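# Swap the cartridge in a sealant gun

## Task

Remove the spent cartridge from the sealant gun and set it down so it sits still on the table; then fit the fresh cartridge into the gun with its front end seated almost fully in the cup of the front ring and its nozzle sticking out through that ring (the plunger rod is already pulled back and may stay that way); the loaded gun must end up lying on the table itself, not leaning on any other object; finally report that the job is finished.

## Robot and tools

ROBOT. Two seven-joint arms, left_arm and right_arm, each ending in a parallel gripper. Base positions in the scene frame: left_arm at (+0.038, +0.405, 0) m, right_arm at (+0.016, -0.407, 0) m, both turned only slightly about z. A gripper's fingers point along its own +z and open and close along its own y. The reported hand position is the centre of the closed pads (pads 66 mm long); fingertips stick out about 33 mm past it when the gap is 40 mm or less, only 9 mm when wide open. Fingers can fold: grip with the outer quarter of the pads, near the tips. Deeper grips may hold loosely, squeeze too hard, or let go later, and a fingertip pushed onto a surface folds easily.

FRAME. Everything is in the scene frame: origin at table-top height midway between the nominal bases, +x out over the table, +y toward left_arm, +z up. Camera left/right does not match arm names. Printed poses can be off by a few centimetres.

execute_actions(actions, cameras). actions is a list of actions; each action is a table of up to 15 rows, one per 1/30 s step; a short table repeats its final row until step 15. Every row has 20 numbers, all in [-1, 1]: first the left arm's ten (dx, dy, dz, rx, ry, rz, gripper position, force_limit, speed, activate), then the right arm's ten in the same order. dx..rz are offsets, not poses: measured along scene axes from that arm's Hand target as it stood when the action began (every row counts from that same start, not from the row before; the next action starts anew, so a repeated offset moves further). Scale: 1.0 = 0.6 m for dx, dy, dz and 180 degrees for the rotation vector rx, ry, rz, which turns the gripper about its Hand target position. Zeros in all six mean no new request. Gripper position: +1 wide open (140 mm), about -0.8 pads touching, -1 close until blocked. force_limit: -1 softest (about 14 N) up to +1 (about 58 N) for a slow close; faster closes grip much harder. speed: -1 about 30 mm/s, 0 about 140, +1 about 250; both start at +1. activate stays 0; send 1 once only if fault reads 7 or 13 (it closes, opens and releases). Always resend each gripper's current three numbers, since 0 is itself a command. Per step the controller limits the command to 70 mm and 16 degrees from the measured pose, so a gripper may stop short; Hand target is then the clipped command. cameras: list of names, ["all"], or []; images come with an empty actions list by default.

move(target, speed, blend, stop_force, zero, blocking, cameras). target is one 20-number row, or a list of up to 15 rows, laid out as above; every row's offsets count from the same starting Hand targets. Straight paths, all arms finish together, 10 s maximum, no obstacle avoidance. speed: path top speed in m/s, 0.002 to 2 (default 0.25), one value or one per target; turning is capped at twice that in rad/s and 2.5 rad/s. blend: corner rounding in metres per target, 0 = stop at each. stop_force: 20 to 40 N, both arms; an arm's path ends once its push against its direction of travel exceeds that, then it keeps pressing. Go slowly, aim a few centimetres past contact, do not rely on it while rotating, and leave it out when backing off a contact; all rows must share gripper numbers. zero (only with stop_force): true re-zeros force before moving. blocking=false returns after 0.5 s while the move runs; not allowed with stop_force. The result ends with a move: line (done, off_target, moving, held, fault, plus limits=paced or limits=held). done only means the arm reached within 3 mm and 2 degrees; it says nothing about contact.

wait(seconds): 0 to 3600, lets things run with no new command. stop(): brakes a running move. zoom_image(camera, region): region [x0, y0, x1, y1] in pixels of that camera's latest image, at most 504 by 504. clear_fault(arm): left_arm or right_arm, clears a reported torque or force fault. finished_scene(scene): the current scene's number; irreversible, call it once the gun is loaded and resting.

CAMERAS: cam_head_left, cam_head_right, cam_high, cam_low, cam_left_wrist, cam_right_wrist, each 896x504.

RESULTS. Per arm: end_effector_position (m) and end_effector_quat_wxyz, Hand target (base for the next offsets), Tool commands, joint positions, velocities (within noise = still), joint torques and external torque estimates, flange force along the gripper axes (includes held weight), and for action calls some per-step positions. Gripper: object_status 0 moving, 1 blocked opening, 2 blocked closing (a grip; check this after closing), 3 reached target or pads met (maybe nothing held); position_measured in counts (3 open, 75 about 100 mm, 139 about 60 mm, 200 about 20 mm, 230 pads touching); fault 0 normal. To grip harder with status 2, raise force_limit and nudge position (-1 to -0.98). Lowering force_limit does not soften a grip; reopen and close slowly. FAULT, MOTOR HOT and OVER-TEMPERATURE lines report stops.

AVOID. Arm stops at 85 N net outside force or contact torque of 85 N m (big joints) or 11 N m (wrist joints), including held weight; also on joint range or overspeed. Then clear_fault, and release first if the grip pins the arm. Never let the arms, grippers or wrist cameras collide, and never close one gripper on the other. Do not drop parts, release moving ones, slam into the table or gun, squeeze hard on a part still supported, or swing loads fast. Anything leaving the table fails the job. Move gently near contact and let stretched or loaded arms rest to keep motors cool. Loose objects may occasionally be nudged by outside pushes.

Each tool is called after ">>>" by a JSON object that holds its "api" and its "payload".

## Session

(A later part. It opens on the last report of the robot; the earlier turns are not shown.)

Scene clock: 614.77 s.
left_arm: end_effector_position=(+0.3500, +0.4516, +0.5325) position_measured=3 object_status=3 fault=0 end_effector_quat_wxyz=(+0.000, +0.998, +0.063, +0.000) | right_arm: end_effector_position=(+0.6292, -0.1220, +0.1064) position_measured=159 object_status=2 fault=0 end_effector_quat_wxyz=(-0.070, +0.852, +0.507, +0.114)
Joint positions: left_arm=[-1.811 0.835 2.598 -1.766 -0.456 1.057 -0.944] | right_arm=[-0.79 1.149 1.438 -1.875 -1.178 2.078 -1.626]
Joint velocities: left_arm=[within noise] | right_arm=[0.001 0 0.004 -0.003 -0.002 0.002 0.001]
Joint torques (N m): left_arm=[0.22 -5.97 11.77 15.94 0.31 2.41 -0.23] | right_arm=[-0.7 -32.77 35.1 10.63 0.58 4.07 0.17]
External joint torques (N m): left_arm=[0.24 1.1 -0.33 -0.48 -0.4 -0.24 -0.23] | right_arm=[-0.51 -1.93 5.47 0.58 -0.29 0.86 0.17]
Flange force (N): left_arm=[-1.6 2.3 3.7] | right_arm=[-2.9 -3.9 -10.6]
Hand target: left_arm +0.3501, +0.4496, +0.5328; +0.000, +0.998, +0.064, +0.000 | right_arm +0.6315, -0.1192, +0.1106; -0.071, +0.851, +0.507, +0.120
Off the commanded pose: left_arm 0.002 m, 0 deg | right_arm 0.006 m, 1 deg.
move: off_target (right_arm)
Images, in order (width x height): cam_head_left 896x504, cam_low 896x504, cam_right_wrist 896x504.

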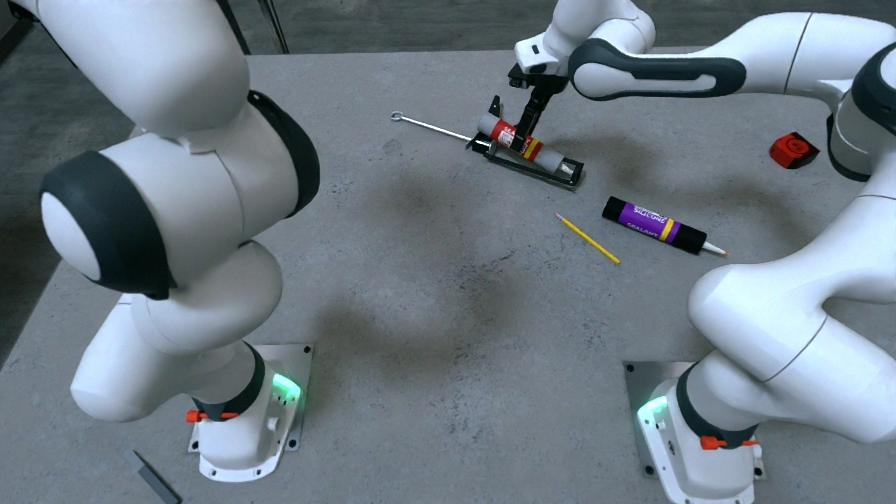

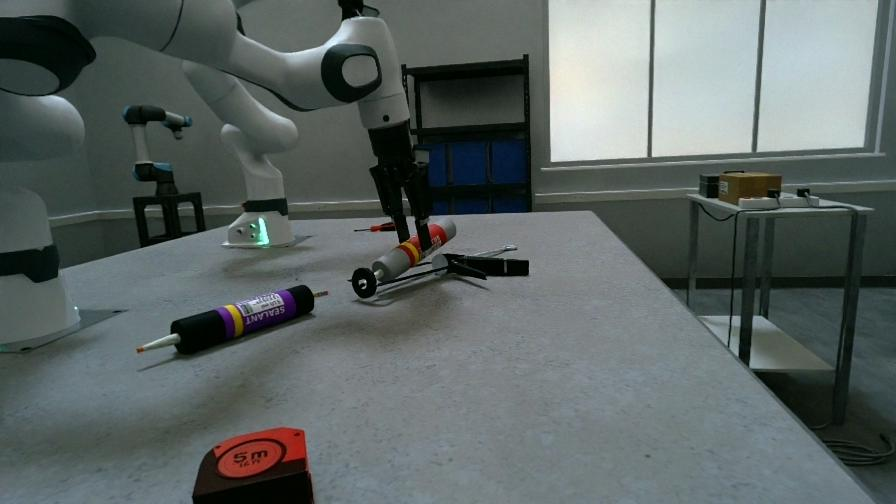

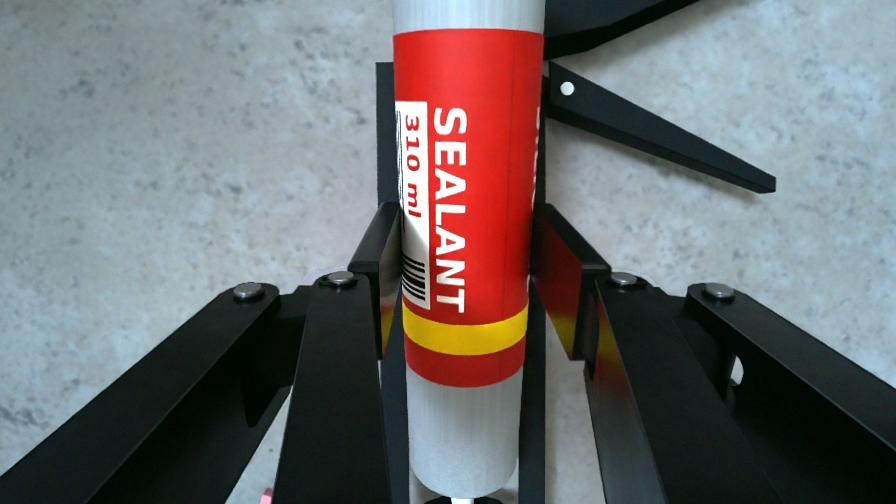

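>>> {"api": "move", "payload": {"target": [0,0,0,0,0,0,1,1,1,0, -0.0191,-0.0352,-0.0108,0,0,0,-1,-0.3,-1,0], "speed": 0.05, "cameras": ["cam_low","cam_right_wrist","cam_head_left"]}}

>>> {"api": "zoom_image", "payload": {"camera": "cam_low", "region": [345, 245, 415, 305]}}

>>> {"api": "zoom_image", "payload": {"camera": "cam_head_left", "region": [540, 140, 600, 200]}}

>>> {"api": "zoom_image", "payload": {"camera": "cam_right_wrist", "region": [360, 360, 580, 504]}}

Scene clock: 636.97 s.
left_arm: end_effector_position=(+0.3500, +0.4516, +0.5325) position_measured=3 object_status=3 fault=0 end_effector_quat_wxyz=(+0.000, +0.998, +0.063, +0.000) | right_arm: end_effector_position=(+0.6177, -0.1431, +0.1001) position_measured=159 object_status=2 fault=0 end_effector_quat_wxyz=(-0.070, +0.852, +0.506, +0.114)
Joint positions: left_arm=[-1.811 0.835 2.598 -1.766 -0.456 1.057 -0.944] | right_arm=[-0.865 1.15 1.45 -1.946 -1.193 2.093 -1.626]
Joint torques (N m): left_arm=[0.17 -5.96 11.83 15.95 0.33 2.4 -0.19] | right_arm=[-0.75 -30.63 34.53 10.27 0.55 4.23 0.1]
External joint torques (N m): left_arm=[0.19 1.14 -0.19 -0.42 -0.38 -0.24 -0.19] | right_arm=[-0.83 -1.54 4.89 0.63 -0.32 1 0.09]
Flange force (N): left_arm=[-2.0 2.2 3.6] | right_arm=[-3.3 -3.5 -9.8]
Hand target: left_arm +0.3501, +0.4496, +0.5328; +0.000, +0.998, +0.064, +0.000 | right_arm +0.6201, -0.1403, +0.1041; -0.071, +0.851, +0.507, +0.120
Off the commanded pose: left_arm 0.002 m, 0 deg | right_arm 0.005 m, 1 deg.
move: off_target (right_arm)
Images, in order (width x height): cam_head_left 896x504, cam_low 896x504, cam_right_wrist 896x504.

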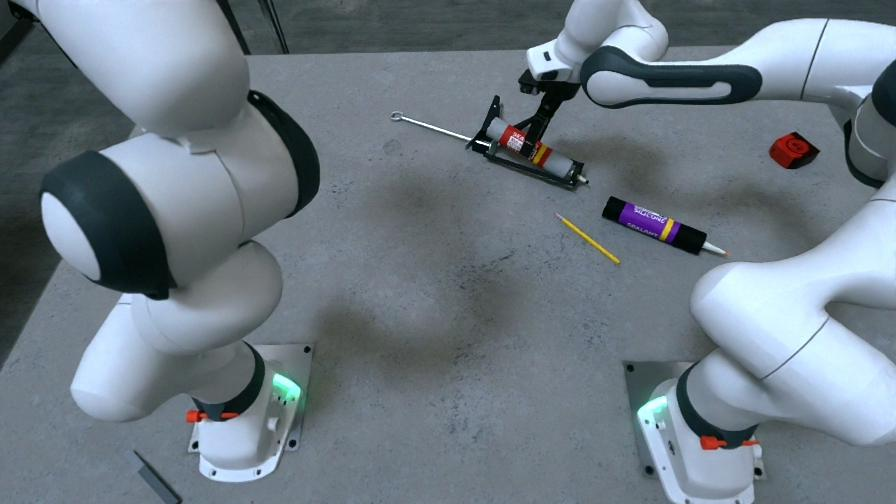

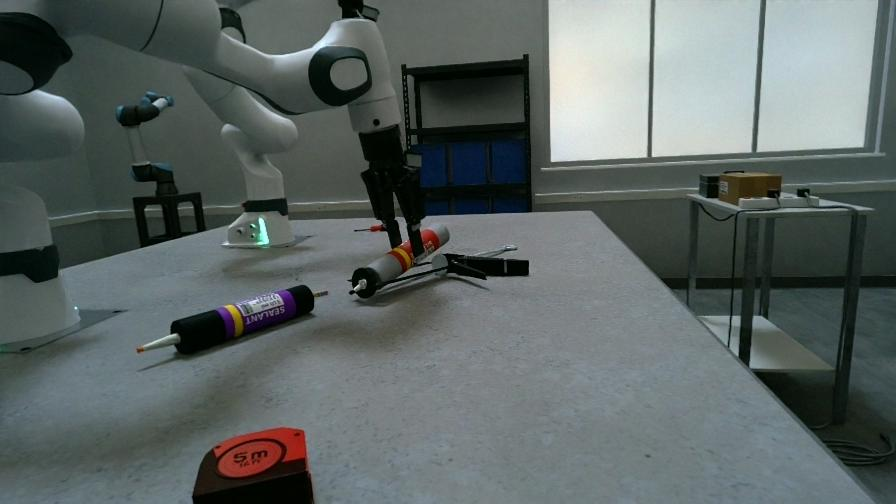

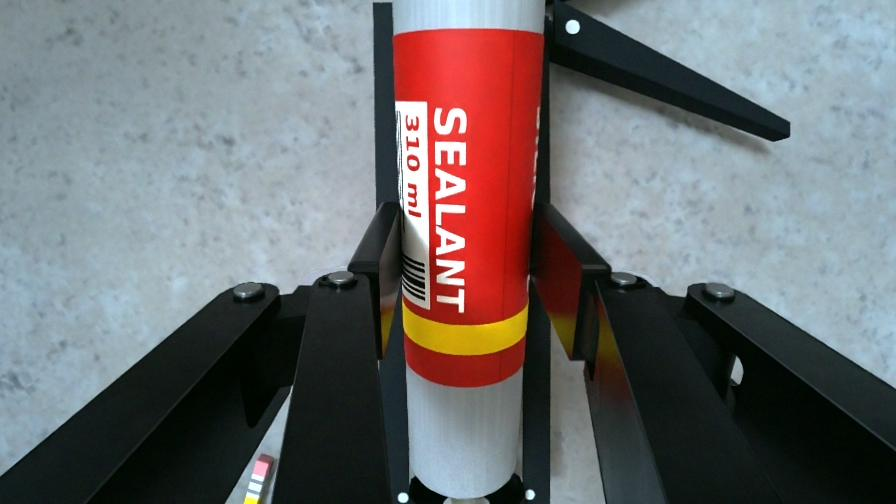

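Scaled by 7.200 from the camera's image (finer frame: 1280x720).

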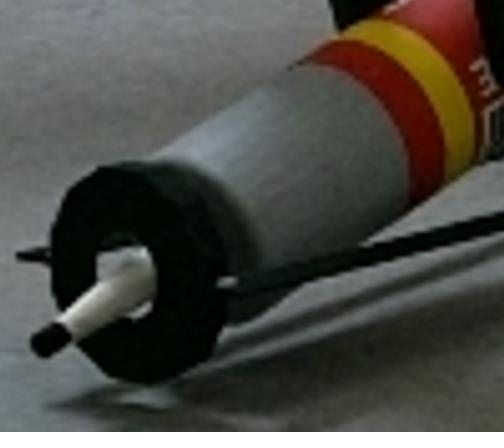

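Scaled by 8.400 from the camera's image (finer frame: 1280x720).

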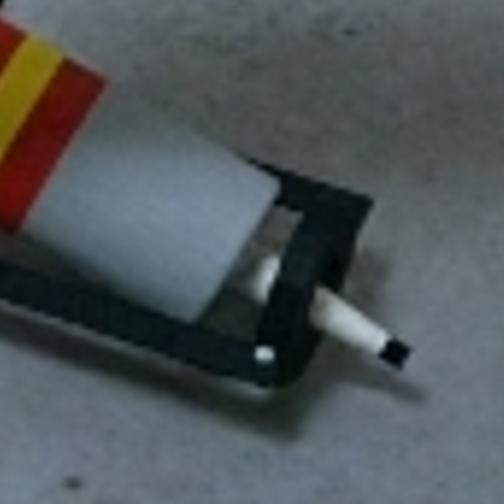

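Scaled by 2.291 from the camera's image (finer frame: 1280x720).

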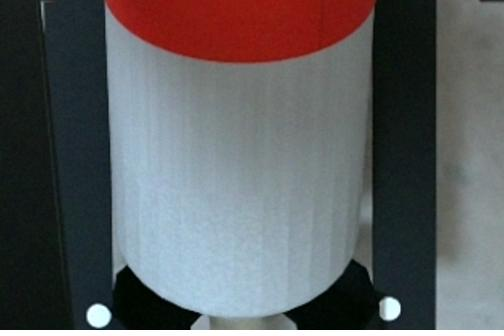

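>>> {"api": "move", "payload": {"target": [0,0,0,0,0,0,1,1,1,0, -0.0084,-0.0155,-0.0048,0,0,0,-1,-0.3,-1,0], "speed": 0.04, "cameras": ["cam_low","cam_right_wrist","cam_head_left","cam_high"]}}

>>> {"api": "zoom_image", "payload": {"camera": "cam_low", "region": [345, 235, 435, 305]}}

>>> {"api": "zoom_image", "payload": {"camera": "cam_head_left", "region": [540, 140, 600, 200]}}

>>> {"api": "zoom_image", "payload": {"camera": "cam_high", "region": [330, 200, 450, 310]}}

>>> {"api": "zoom_image", "payload": {"camera": "cam_head_left", "region": [460, 90, 560, 180]}}

Scene clock: 654.90 s.
left_arm: end_effector_position=(+0.3500, +0.4516, +0.5325) position_measured=3 object_status=3 fault=0 end_effector_quat_wxyz=(+0.000, +0.998, +0.063, +0.000) | right_arm: end_effector_position=(+0.6128, -0.1525, +0.0973) position_measured=159 object_status=2 fault=0 end_effector_quat_wxyz=(-0.070, +0.853, +0.505, +0.114)
Joint positions: left_arm=[-1.811 0.835 2.598 -1.766 -0.456 1.057 -0.944] | right_arm=[-0.898 1.151 1.455 -1.976 -1.2 2.098 -1.626]
Joint torques (N m): left_arm=[0.17 -5.94 11.83 16.02 0.32 2.4 -0.22] | right_arm=[-0.74 -29.51 34.68 9.44 0.49 4.2 0.12]
External joint torques (N m): left_arm=[0.15 1.22 -0.23 -0.31 -0.39 -0.24 -0.22] | right_arm=[-0.46 -1.19 5.33 -0.21 -0.38 0.99 0.12]
Flange force (N): left_arm=[-1.9 2.4 3.3] | right_arm=[-4.5 -5.5 -10.3]
Hand target: left_arm +0.3501, +0.4496, +0.5328; +0.000, +0.998, +0.064, +0.000 | right_arm +0.6150, -0.1496, +0.1012; -0.071, +0.851, +0.507, +0.120
Off the commanded pose: left_arm 0.002 m, 0 deg | right_arm 0.005 m, 1 deg.
move: off_target (right_arm)
Images, in order (width x height): cam_head_left 896x504, cam_high 896x504, cam_low 896x504, cam_right_wrist 896x504.

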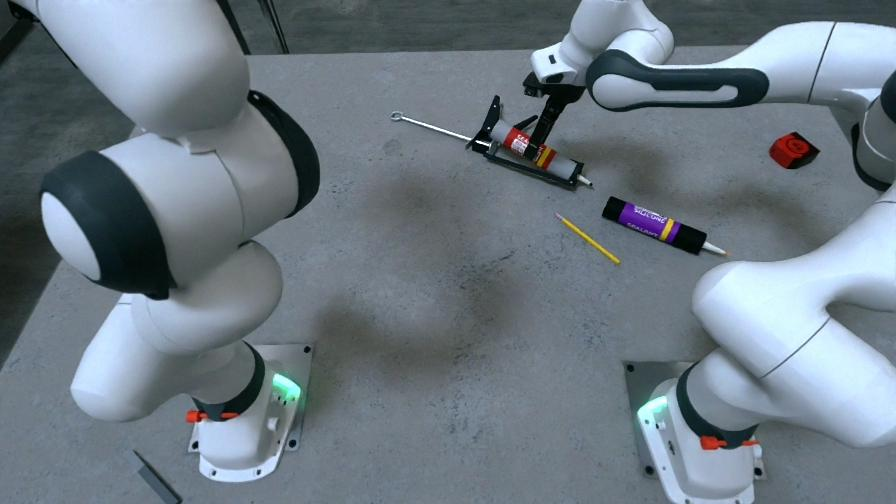

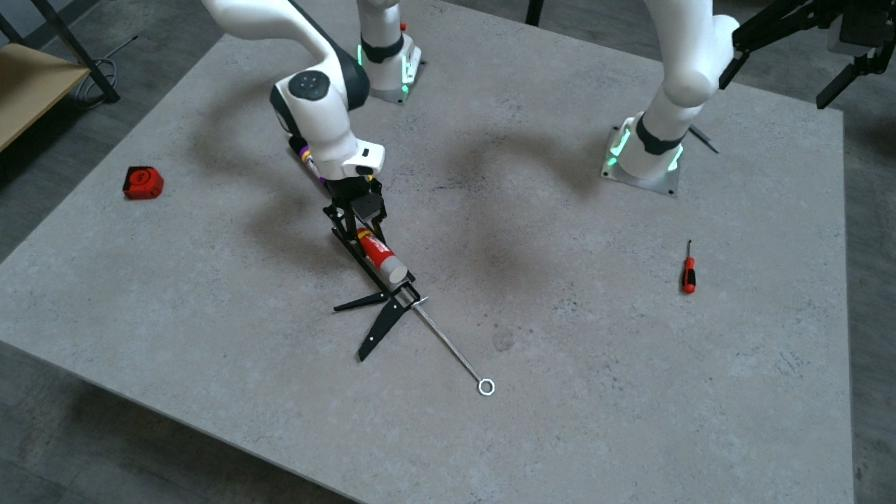

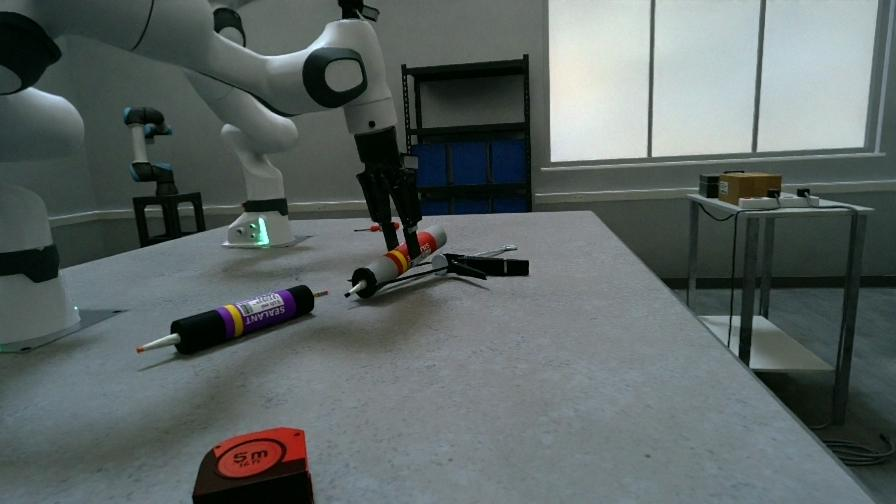

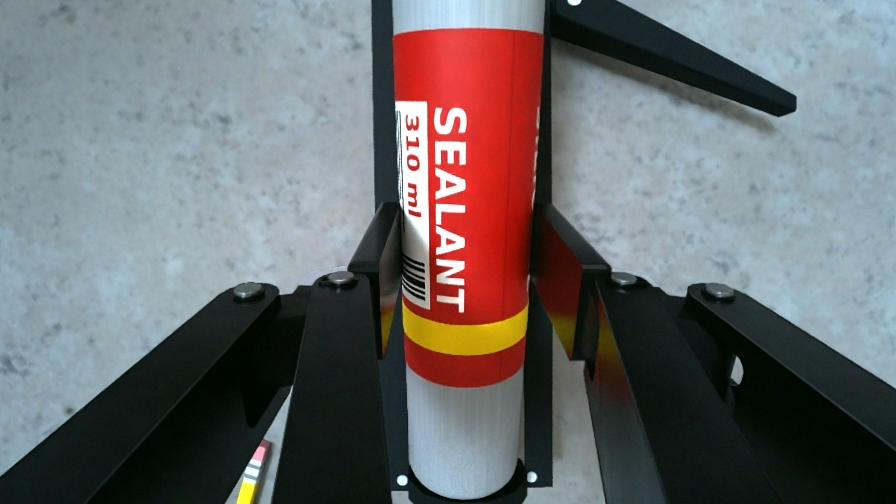

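Scaled by 5.600 from the camera's image (finer frame: 1280x720).

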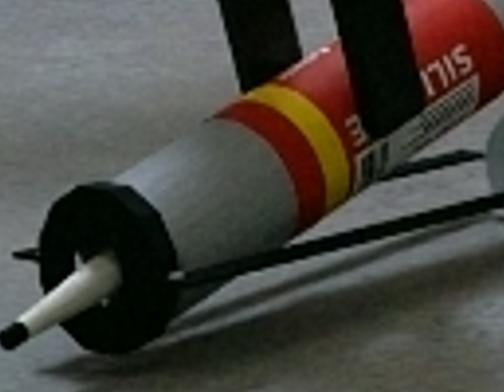

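Scaled by 8.400 from the camera's image (finer frame: 1280x720).

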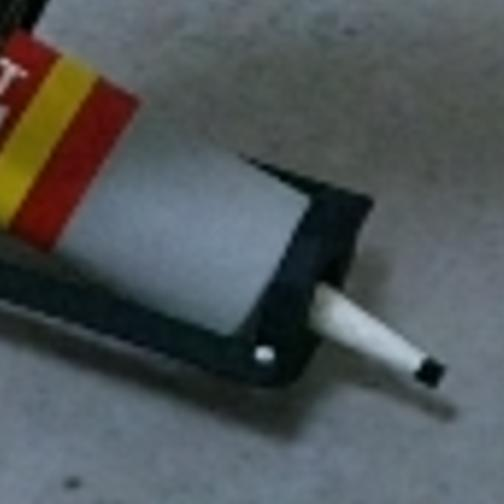

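Scaled by 4.200 from the camera's image (finer frame: 1280x720).

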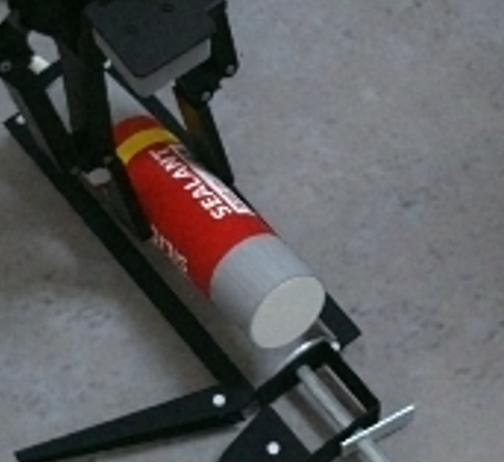

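Scaled by 5.040 from the camera's image (finer frame: 1280x720).

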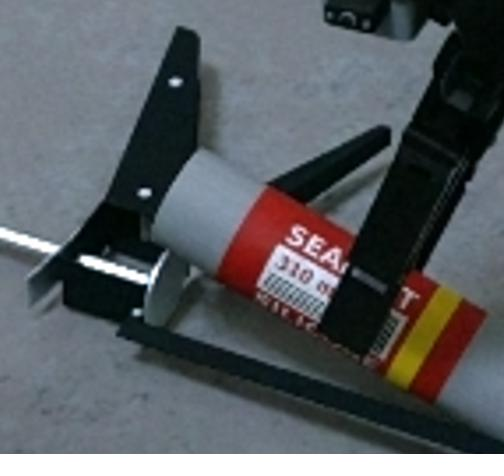

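>>> {"api": "move", "payload": {"target": [0,0,0,0,0,0,1,1,1,0, 0.006,0.011,-0.0218,-0.0391,0.0213,0,-1,-0.3,-1,0], "speed": 0.04, "cameras": ["cam_low","cam_right_wrist","cam_head_left","cam_high"]}}

>>> {"api": "zoom_image", "payload": {"camera": "cam_low", "region": [345, 235, 465, 305]}}

>>> {"api": "zoom_image", "payload": {"camera": "cam_head_left", "region": [540, 140, 600, 200]}}

>>> {"api": "zoom_image", "payload": {"camera": "cam_high", "region": [330, 200, 450, 310]}}

>>> {"api": "zoom_image", "payload": {"camera": "cam_head_left", "region": [460, 90, 560, 180]}}

Scene clock: 664.37 s.
left_arm: end_effector_position=(+0.3500, +0.4516, +0.5325) position_measured=3 object_status=3 fault=0 end_effector_quat_wxyz=(+0.000, +0.998, +0.063, +0.000) | right_arm: end_effector_position=(+0.6187, -0.1427, +0.0872) position_measured=159 object_status=2 fault=0 end_effector_quat_wxyz=(-0.036, +0.857, +0.510, +0.061)
Joint positions: left_arm=[-1.811 0.835 2.598 -1.766 -0.456 1.057 -0.944] | right_arm=[-0.742 1.127 1.408 -1.836 -1.164 1.969 -1.626]
Joint velocities: left_arm=[within noise] | right_arm=[0 -0.001 -0.002 0 0 -0.006 0]
Joint torques (N m): left_arm=[0.16 -5.96 11.89 15.96 0.32 2.39 -0.15] | right_arm=[-0.1 -34.41 32.74 11.75 1.37 3.13 0.11]
External joint torques (N m): left_arm=[0.18 1.16 -0.12 -0.38 -0.39 -0.24 -0.15] | right_arm=[0.06 -2.45 3.66 1.26 0.51 0.17 0.11]
Flange force (N): left_arm=[-2.2 2.2 3.5] | right_arm=[1.0 -0.5 -8.8]
Hand target: left_arm +0.3501, +0.4496, +0.5328; +0.000, +0.998, +0.064, +0.000 | right_arm +0.6186, -0.1430, +0.0881; -0.035, +0.857, +0.510, +0.060
Off the commanded pose: left_arm 0.002 m, 0 deg | right_arm 0.001 m, 0 deg.
move: done
Images, in order (width x height): cam_head_left 896x504, cam_high 896x504, cam_low 896x504, cam_right_wrist 896x504.

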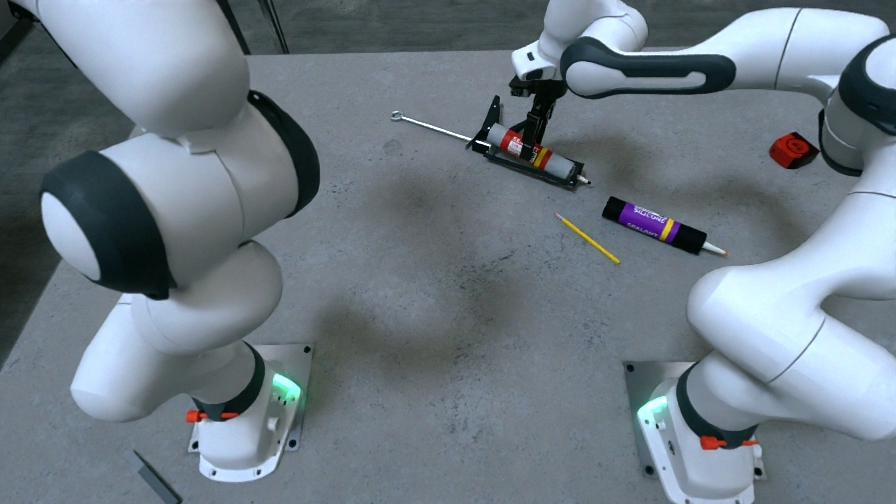

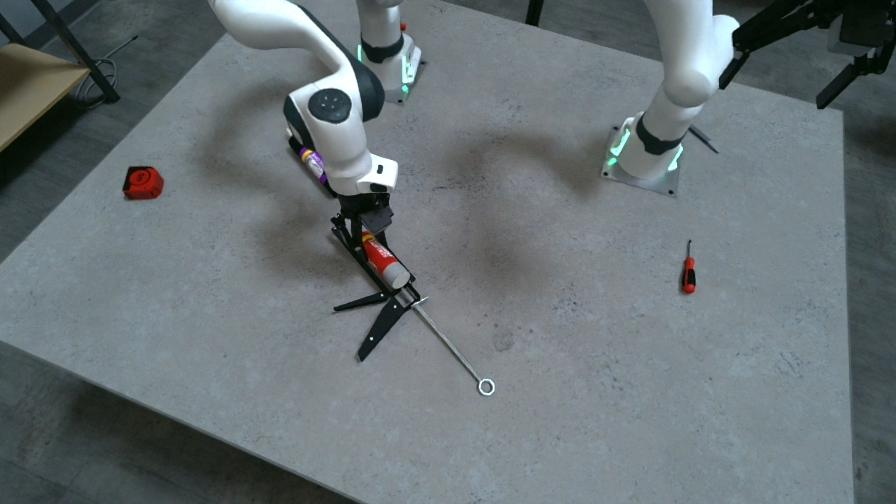

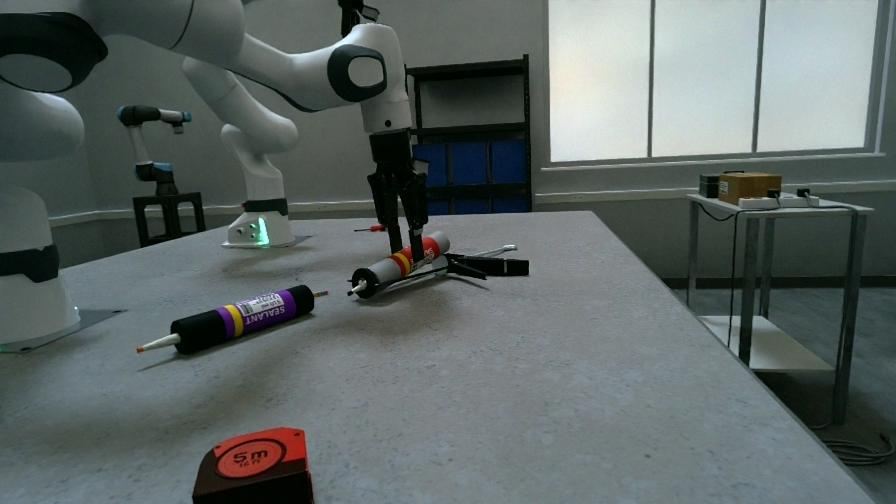

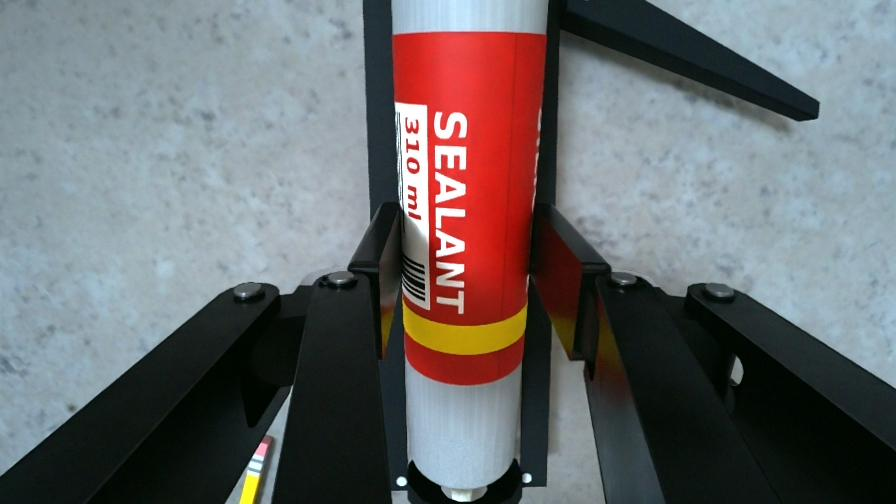

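Scaled by 4.200 from the camera's image (finer frame: 1280x720).

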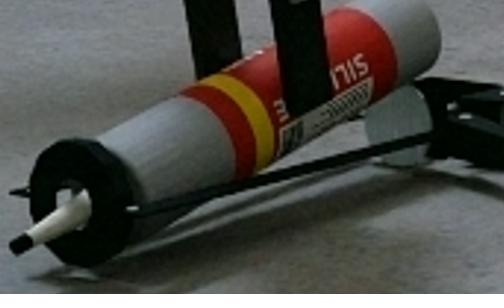

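Scaled by 8.400 from the camera's image (finer frame: 1280x720).

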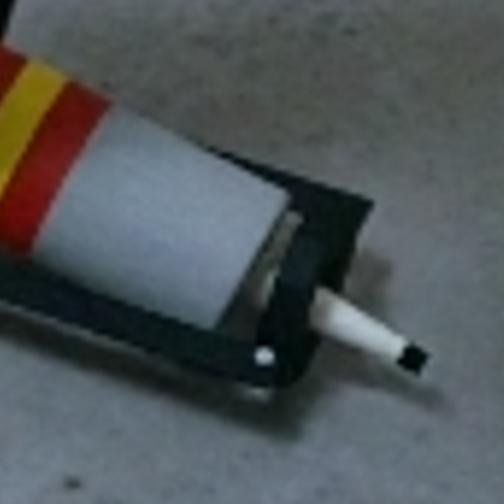

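Scaled by 4.200 from the camera's image (finer frame: 1280x720).

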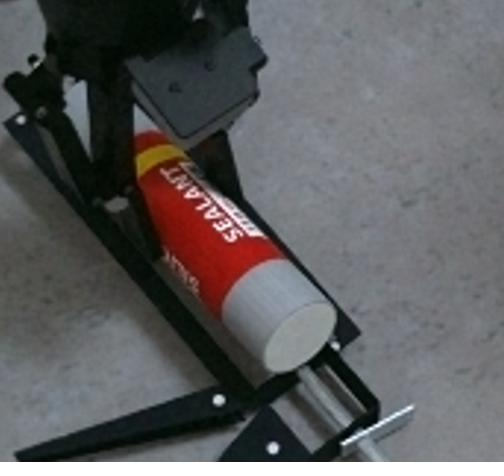

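Scaled by 5.040 from the camera's image (finer frame: 1280x720).

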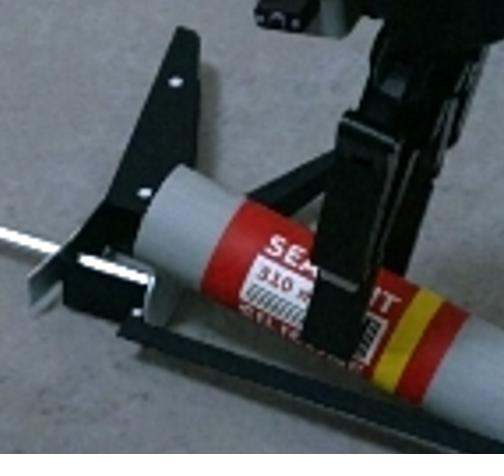

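>>> {"api": "move", "payload": {"target": [[0,0,0,0,0,0,1,1,1,0, -0.005,-0.0075,0,0,0,0,-1,-0.3,-1,0],[0,0,0,0,0,0,1,1,1,0, -0.005,-0.0075,-0.005,0,0,0,-1,-0.3,-1,0]], "speed": 0.03, "cameras": ["cam_low","cam_right_wrist","cam_head_left","cam_high"]}}

>>> {"api": "zoom_image", "payload": {"camera": "cam_low", "region": [345, 235, 465, 305]}}

>>> {"api": "zoom_image", "payload": {"camera": "cam_head_left", "region": [540, 140, 600, 200]}}

>>> {"api": "zoom_image", "payload": {"camera": "cam_high", "region": [370, 240, 430, 300]}}

>>> {"api": "zoom_image", "payload": {"camera": "cam_head_left", "region": [460, 90, 560, 180]}}

Scene clock: 676.50 s.
left_arm: end_effector_position=(+0.3500, +0.4516, +0.5325) position_measured=3 object_status=3 fault=0 end_effector_quat_wxyz=(+0.000, +0.998, +0.063, +0.000) | right_arm: end_effector_position=(+0.6150, -0.1487, +0.0844) position_measured=159 object_status=2 fault=0 end_effector_quat_wxyz=(-0.036, +0.858, +0.509, +0.058)
Joint positions: left_arm=[-1.811 0.835 2.598 -1.766 -0.456 1.057 -0.944] | right_arm=[-0.757 1.127 1.409 -1.852 -1.165 1.968 -1.626]
Joint torques (N m): left_arm=[0.21 -5.94 11.86 15.92 0.32 2.39 -0.14] | right_arm=[-0.32 -33.34 32.12 10.52 0.58 3.23 0.17]
External joint torques (N m): left_arm=[0.25 1.08 -0.17 -0.48 -0.39 -0.25 -0.14] | right_arm=[-0.3 -1.6 2.84 0.05 -0.29 0.26 0.16]
Flange force (N): left_arm=[-2.1 2.0 3.7] | right_arm=[-3.4 -3.3 -5.9]
Hand target: left_arm +0.3501, +0.4496, +0.5328; +0.000, +0.998, +0.064, +0.000 | right_arm +0.6156, -0.1475, +0.0851; -0.035, +0.857, +0.510, +0.060
Off the commanded pose: left_arm 0.002 m, 0 deg | right_arm 0.002 m, 0 deg.
move: done
Images, in order (width x height): cam_head_left 896x504, cam_high 896x504, cam_low 896x504, cam_right_wrist 896x504.

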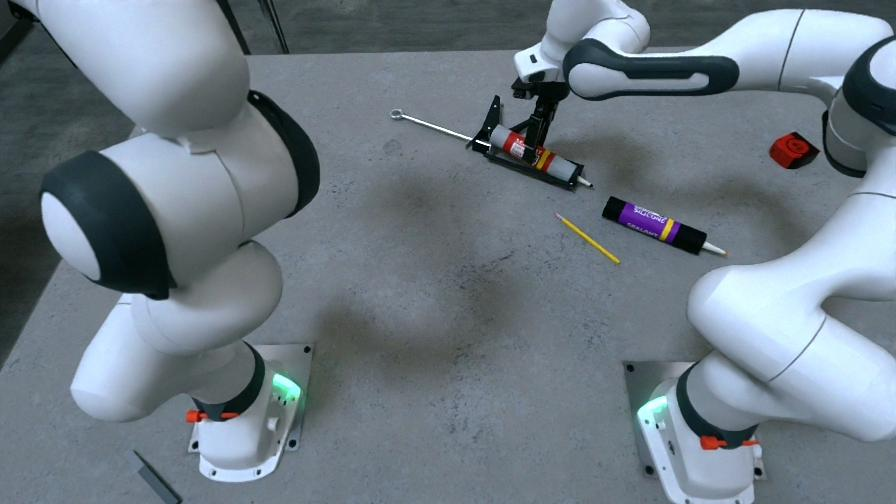

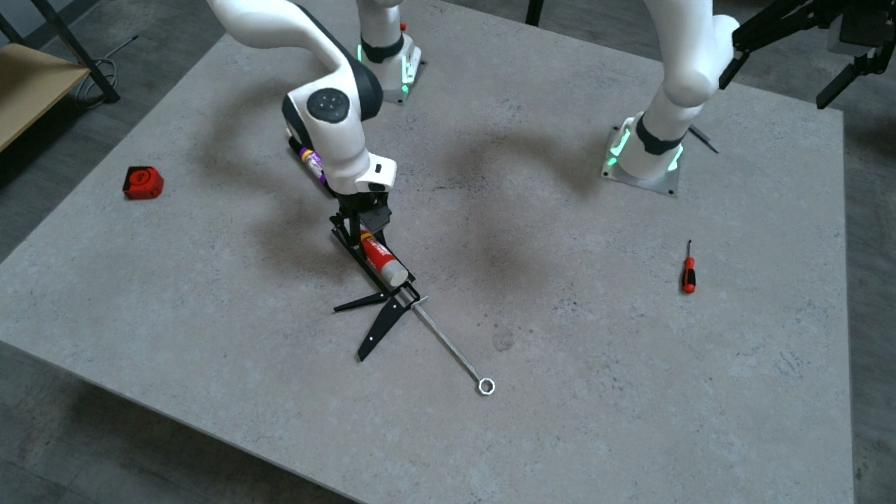

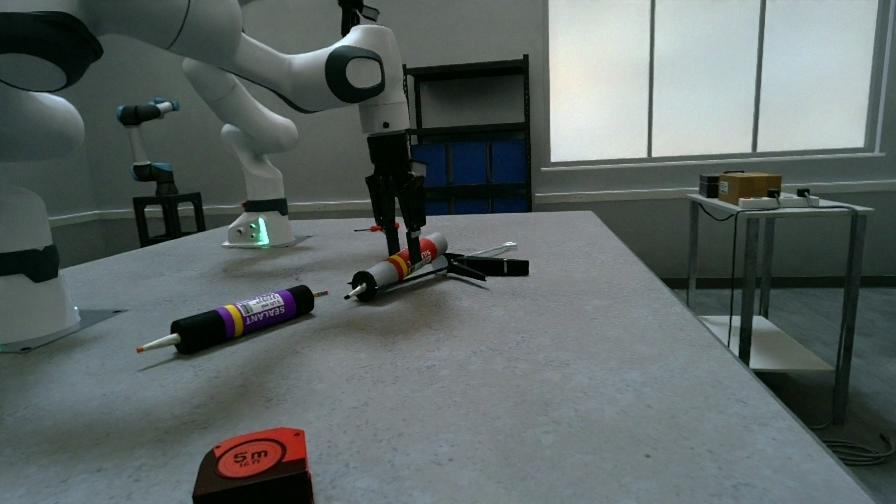

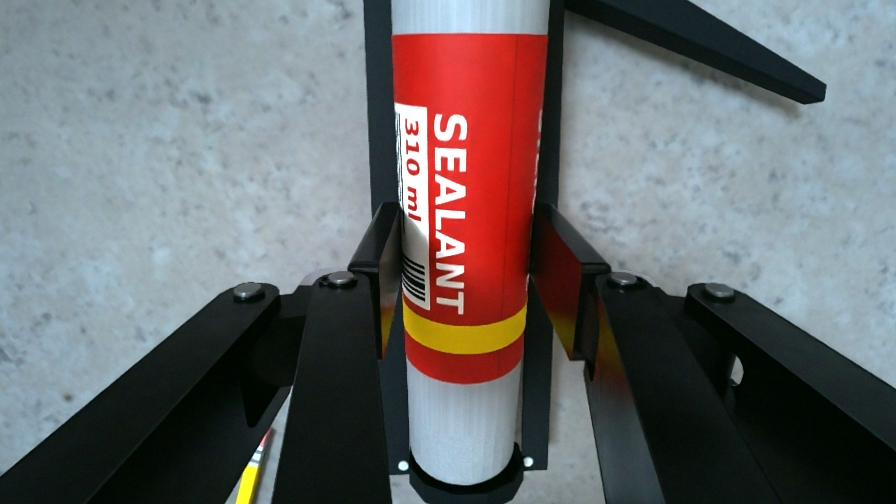

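Scaled by 4.200 from the camera's image (finer frame: 1280x720).

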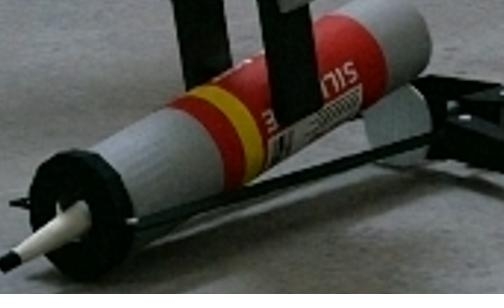

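Scaled by 8.400 from the camera's image (finer frame: 1280x720).

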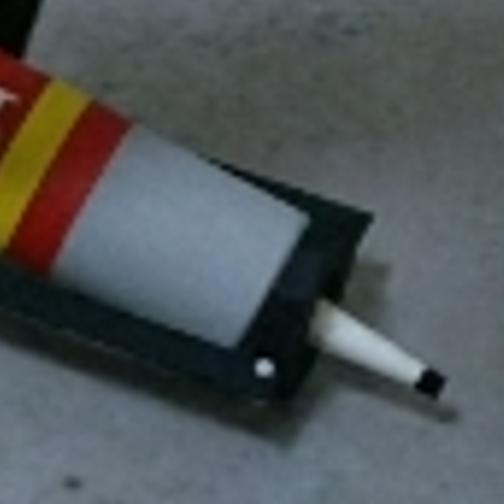

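Scaled by 8.400 from the camera's image (finer frame: 1280x720).

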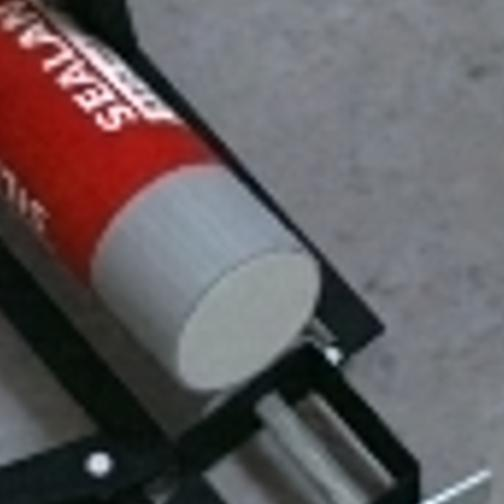

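Scaled by 5.040 from the camera's image (finer frame: 1280x720).

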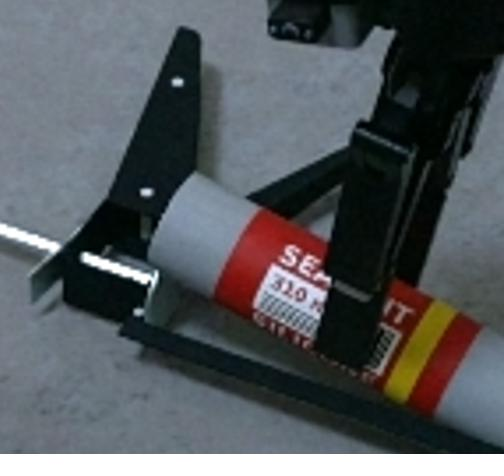

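>>> {"api": "move", "payload": {"target": [0,0,0,0,0,0,1,1,1,0, 0.0024,0.0044,-0.0143,-0.0244,0.0133,0,-1,-0.3,-1,0], "speed": 0.03, "cameras": ["cam_low","cam_right_wrist","cam_head_left","cam_high"]}}

>>> {"api": "zoom_image", "payload": {"camera": "cam_low", "region": [345, 235, 465, 305]}}

>>> {"api": "zoom_image", "payload": {"camera": "cam_head_left", "region": [540, 140, 600, 200]}}

>>> {"api": "zoom_image", "payload": {"camera": "cam_high", "region": [370, 240, 430, 300]}}

>>> {"api": "zoom_image", "payload": {"camera": "cam_head_left", "region": [460, 90, 560, 180]}}

Scene clock: 691.70 s.
left_arm: end_effector_position=(+0.3500, +0.4516, +0.5325) position_measured=3 object_status=3 fault=0 end_effector_quat_wxyz=(+0.000, +0.998, +0.063, +0.000) | right_arm: end_effector_position=(+0.6198, -0.1436, +0.0821) position_measured=159 object_status=2 fault=0 end_effector_quat_wxyz=(-0.013, +0.860, +0.510, +0.028)
Joint positions: left_arm=[-1.811 0.835 2.598 -1.766 -0.456 1.057 -0.944] | right_arm=[-0.659 1.118 1.38 -1.757 -1.15 1.883 -1.626]
Joint torques (N m): left_arm=[0.16 -5.91 11.85 15.92 0.33 2.38 -0.2] | right_arm=[0.8 -32.72 26.79 10.22 0.85 2.86 -0.05]
External joint torques (N m): left_arm=[0.2 1.11 -0.17 -0.45 -0.38 -0.25 -0.2] | right_arm=[0.85 1.4 -2 -0.69 0 0.08 -0.05]
Flange force (N): left_arm=[-2.0 2.2 3.6] | right_arm=[2.8 0.8 5.1]
Hand target: left_arm +0.3501, +0.4496, +0.5328; +0.000, +0.998, +0.064, +0.000 | right_arm +0.6171, -0.1449, +0.0765; -0.013, +0.859, +0.511, +0.022
Off the commanded pose: left_arm 0.002 m, 0 deg | right_arm 0.006 m, 1 deg.
move: off_target (right_arm)
Images, in order (width x height): cam_head_left 896x504, cam_high 896x504, cam_low 896x504, cam_right_wrist 896x504.

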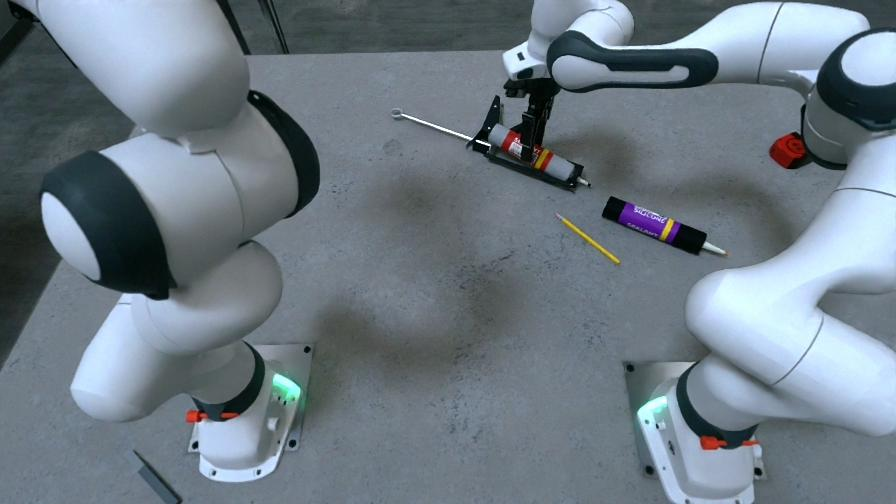

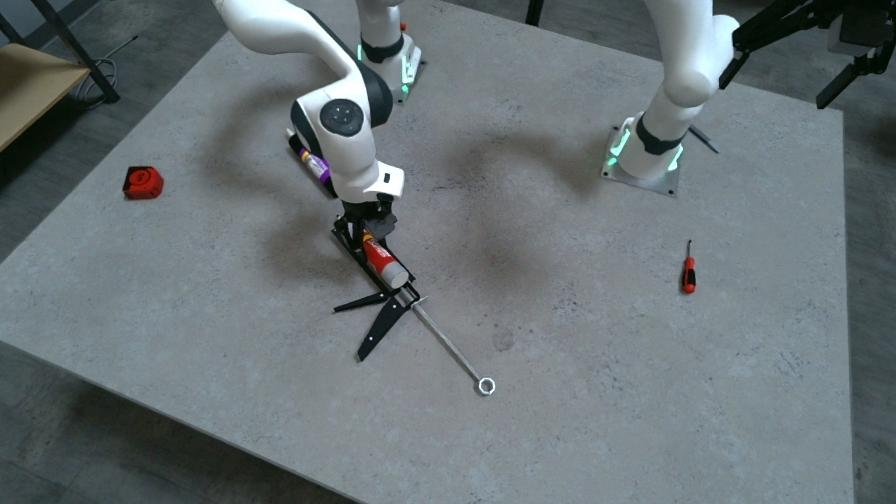

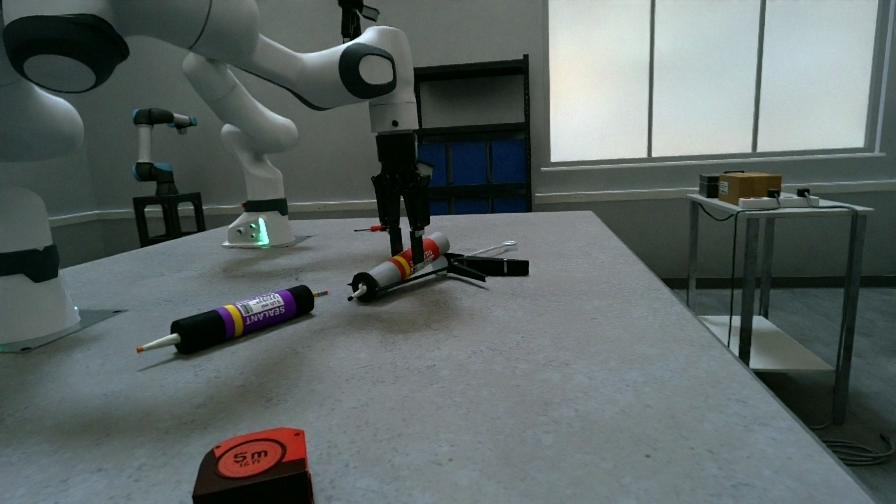

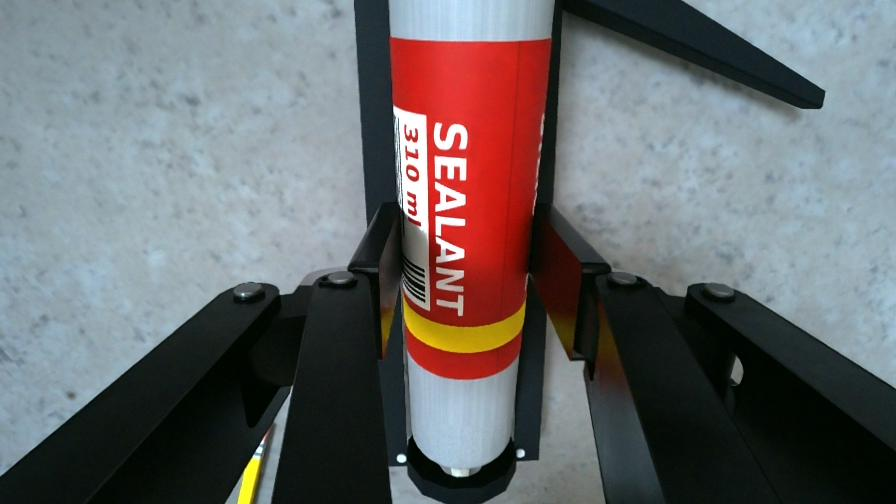

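Scaled by 4.200 from the camera's image (finer frame: 1280x720).

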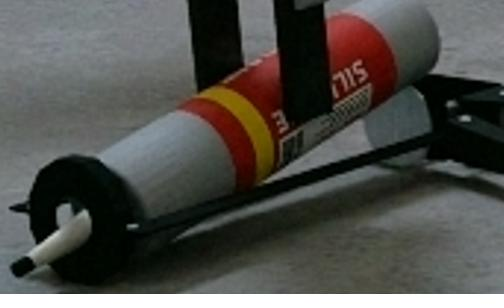

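Scaled by 8.400 from the camera's image (finer frame: 1280x720).

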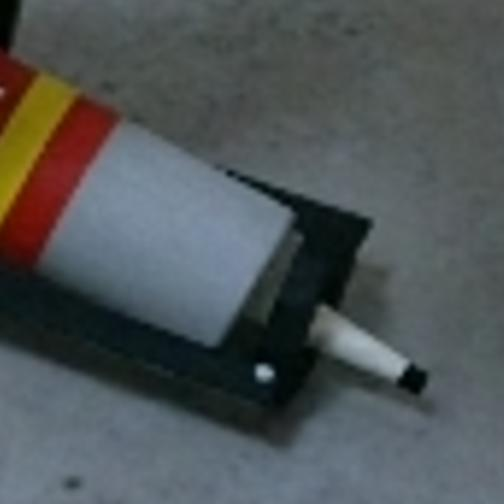

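Scaled by 8.400 from the camera's image (finer frame: 1280x720).

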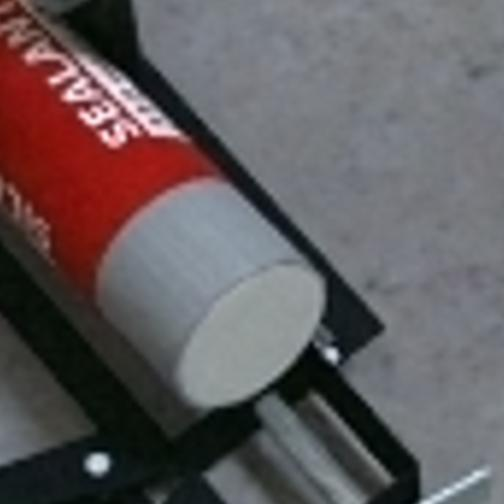

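Scaled by 5.040 from the camera's image (finer frame: 1280x720).

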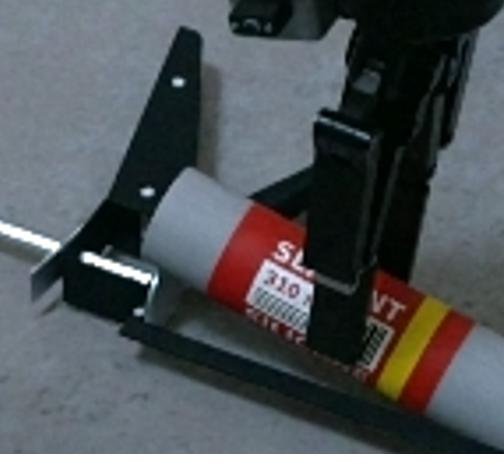

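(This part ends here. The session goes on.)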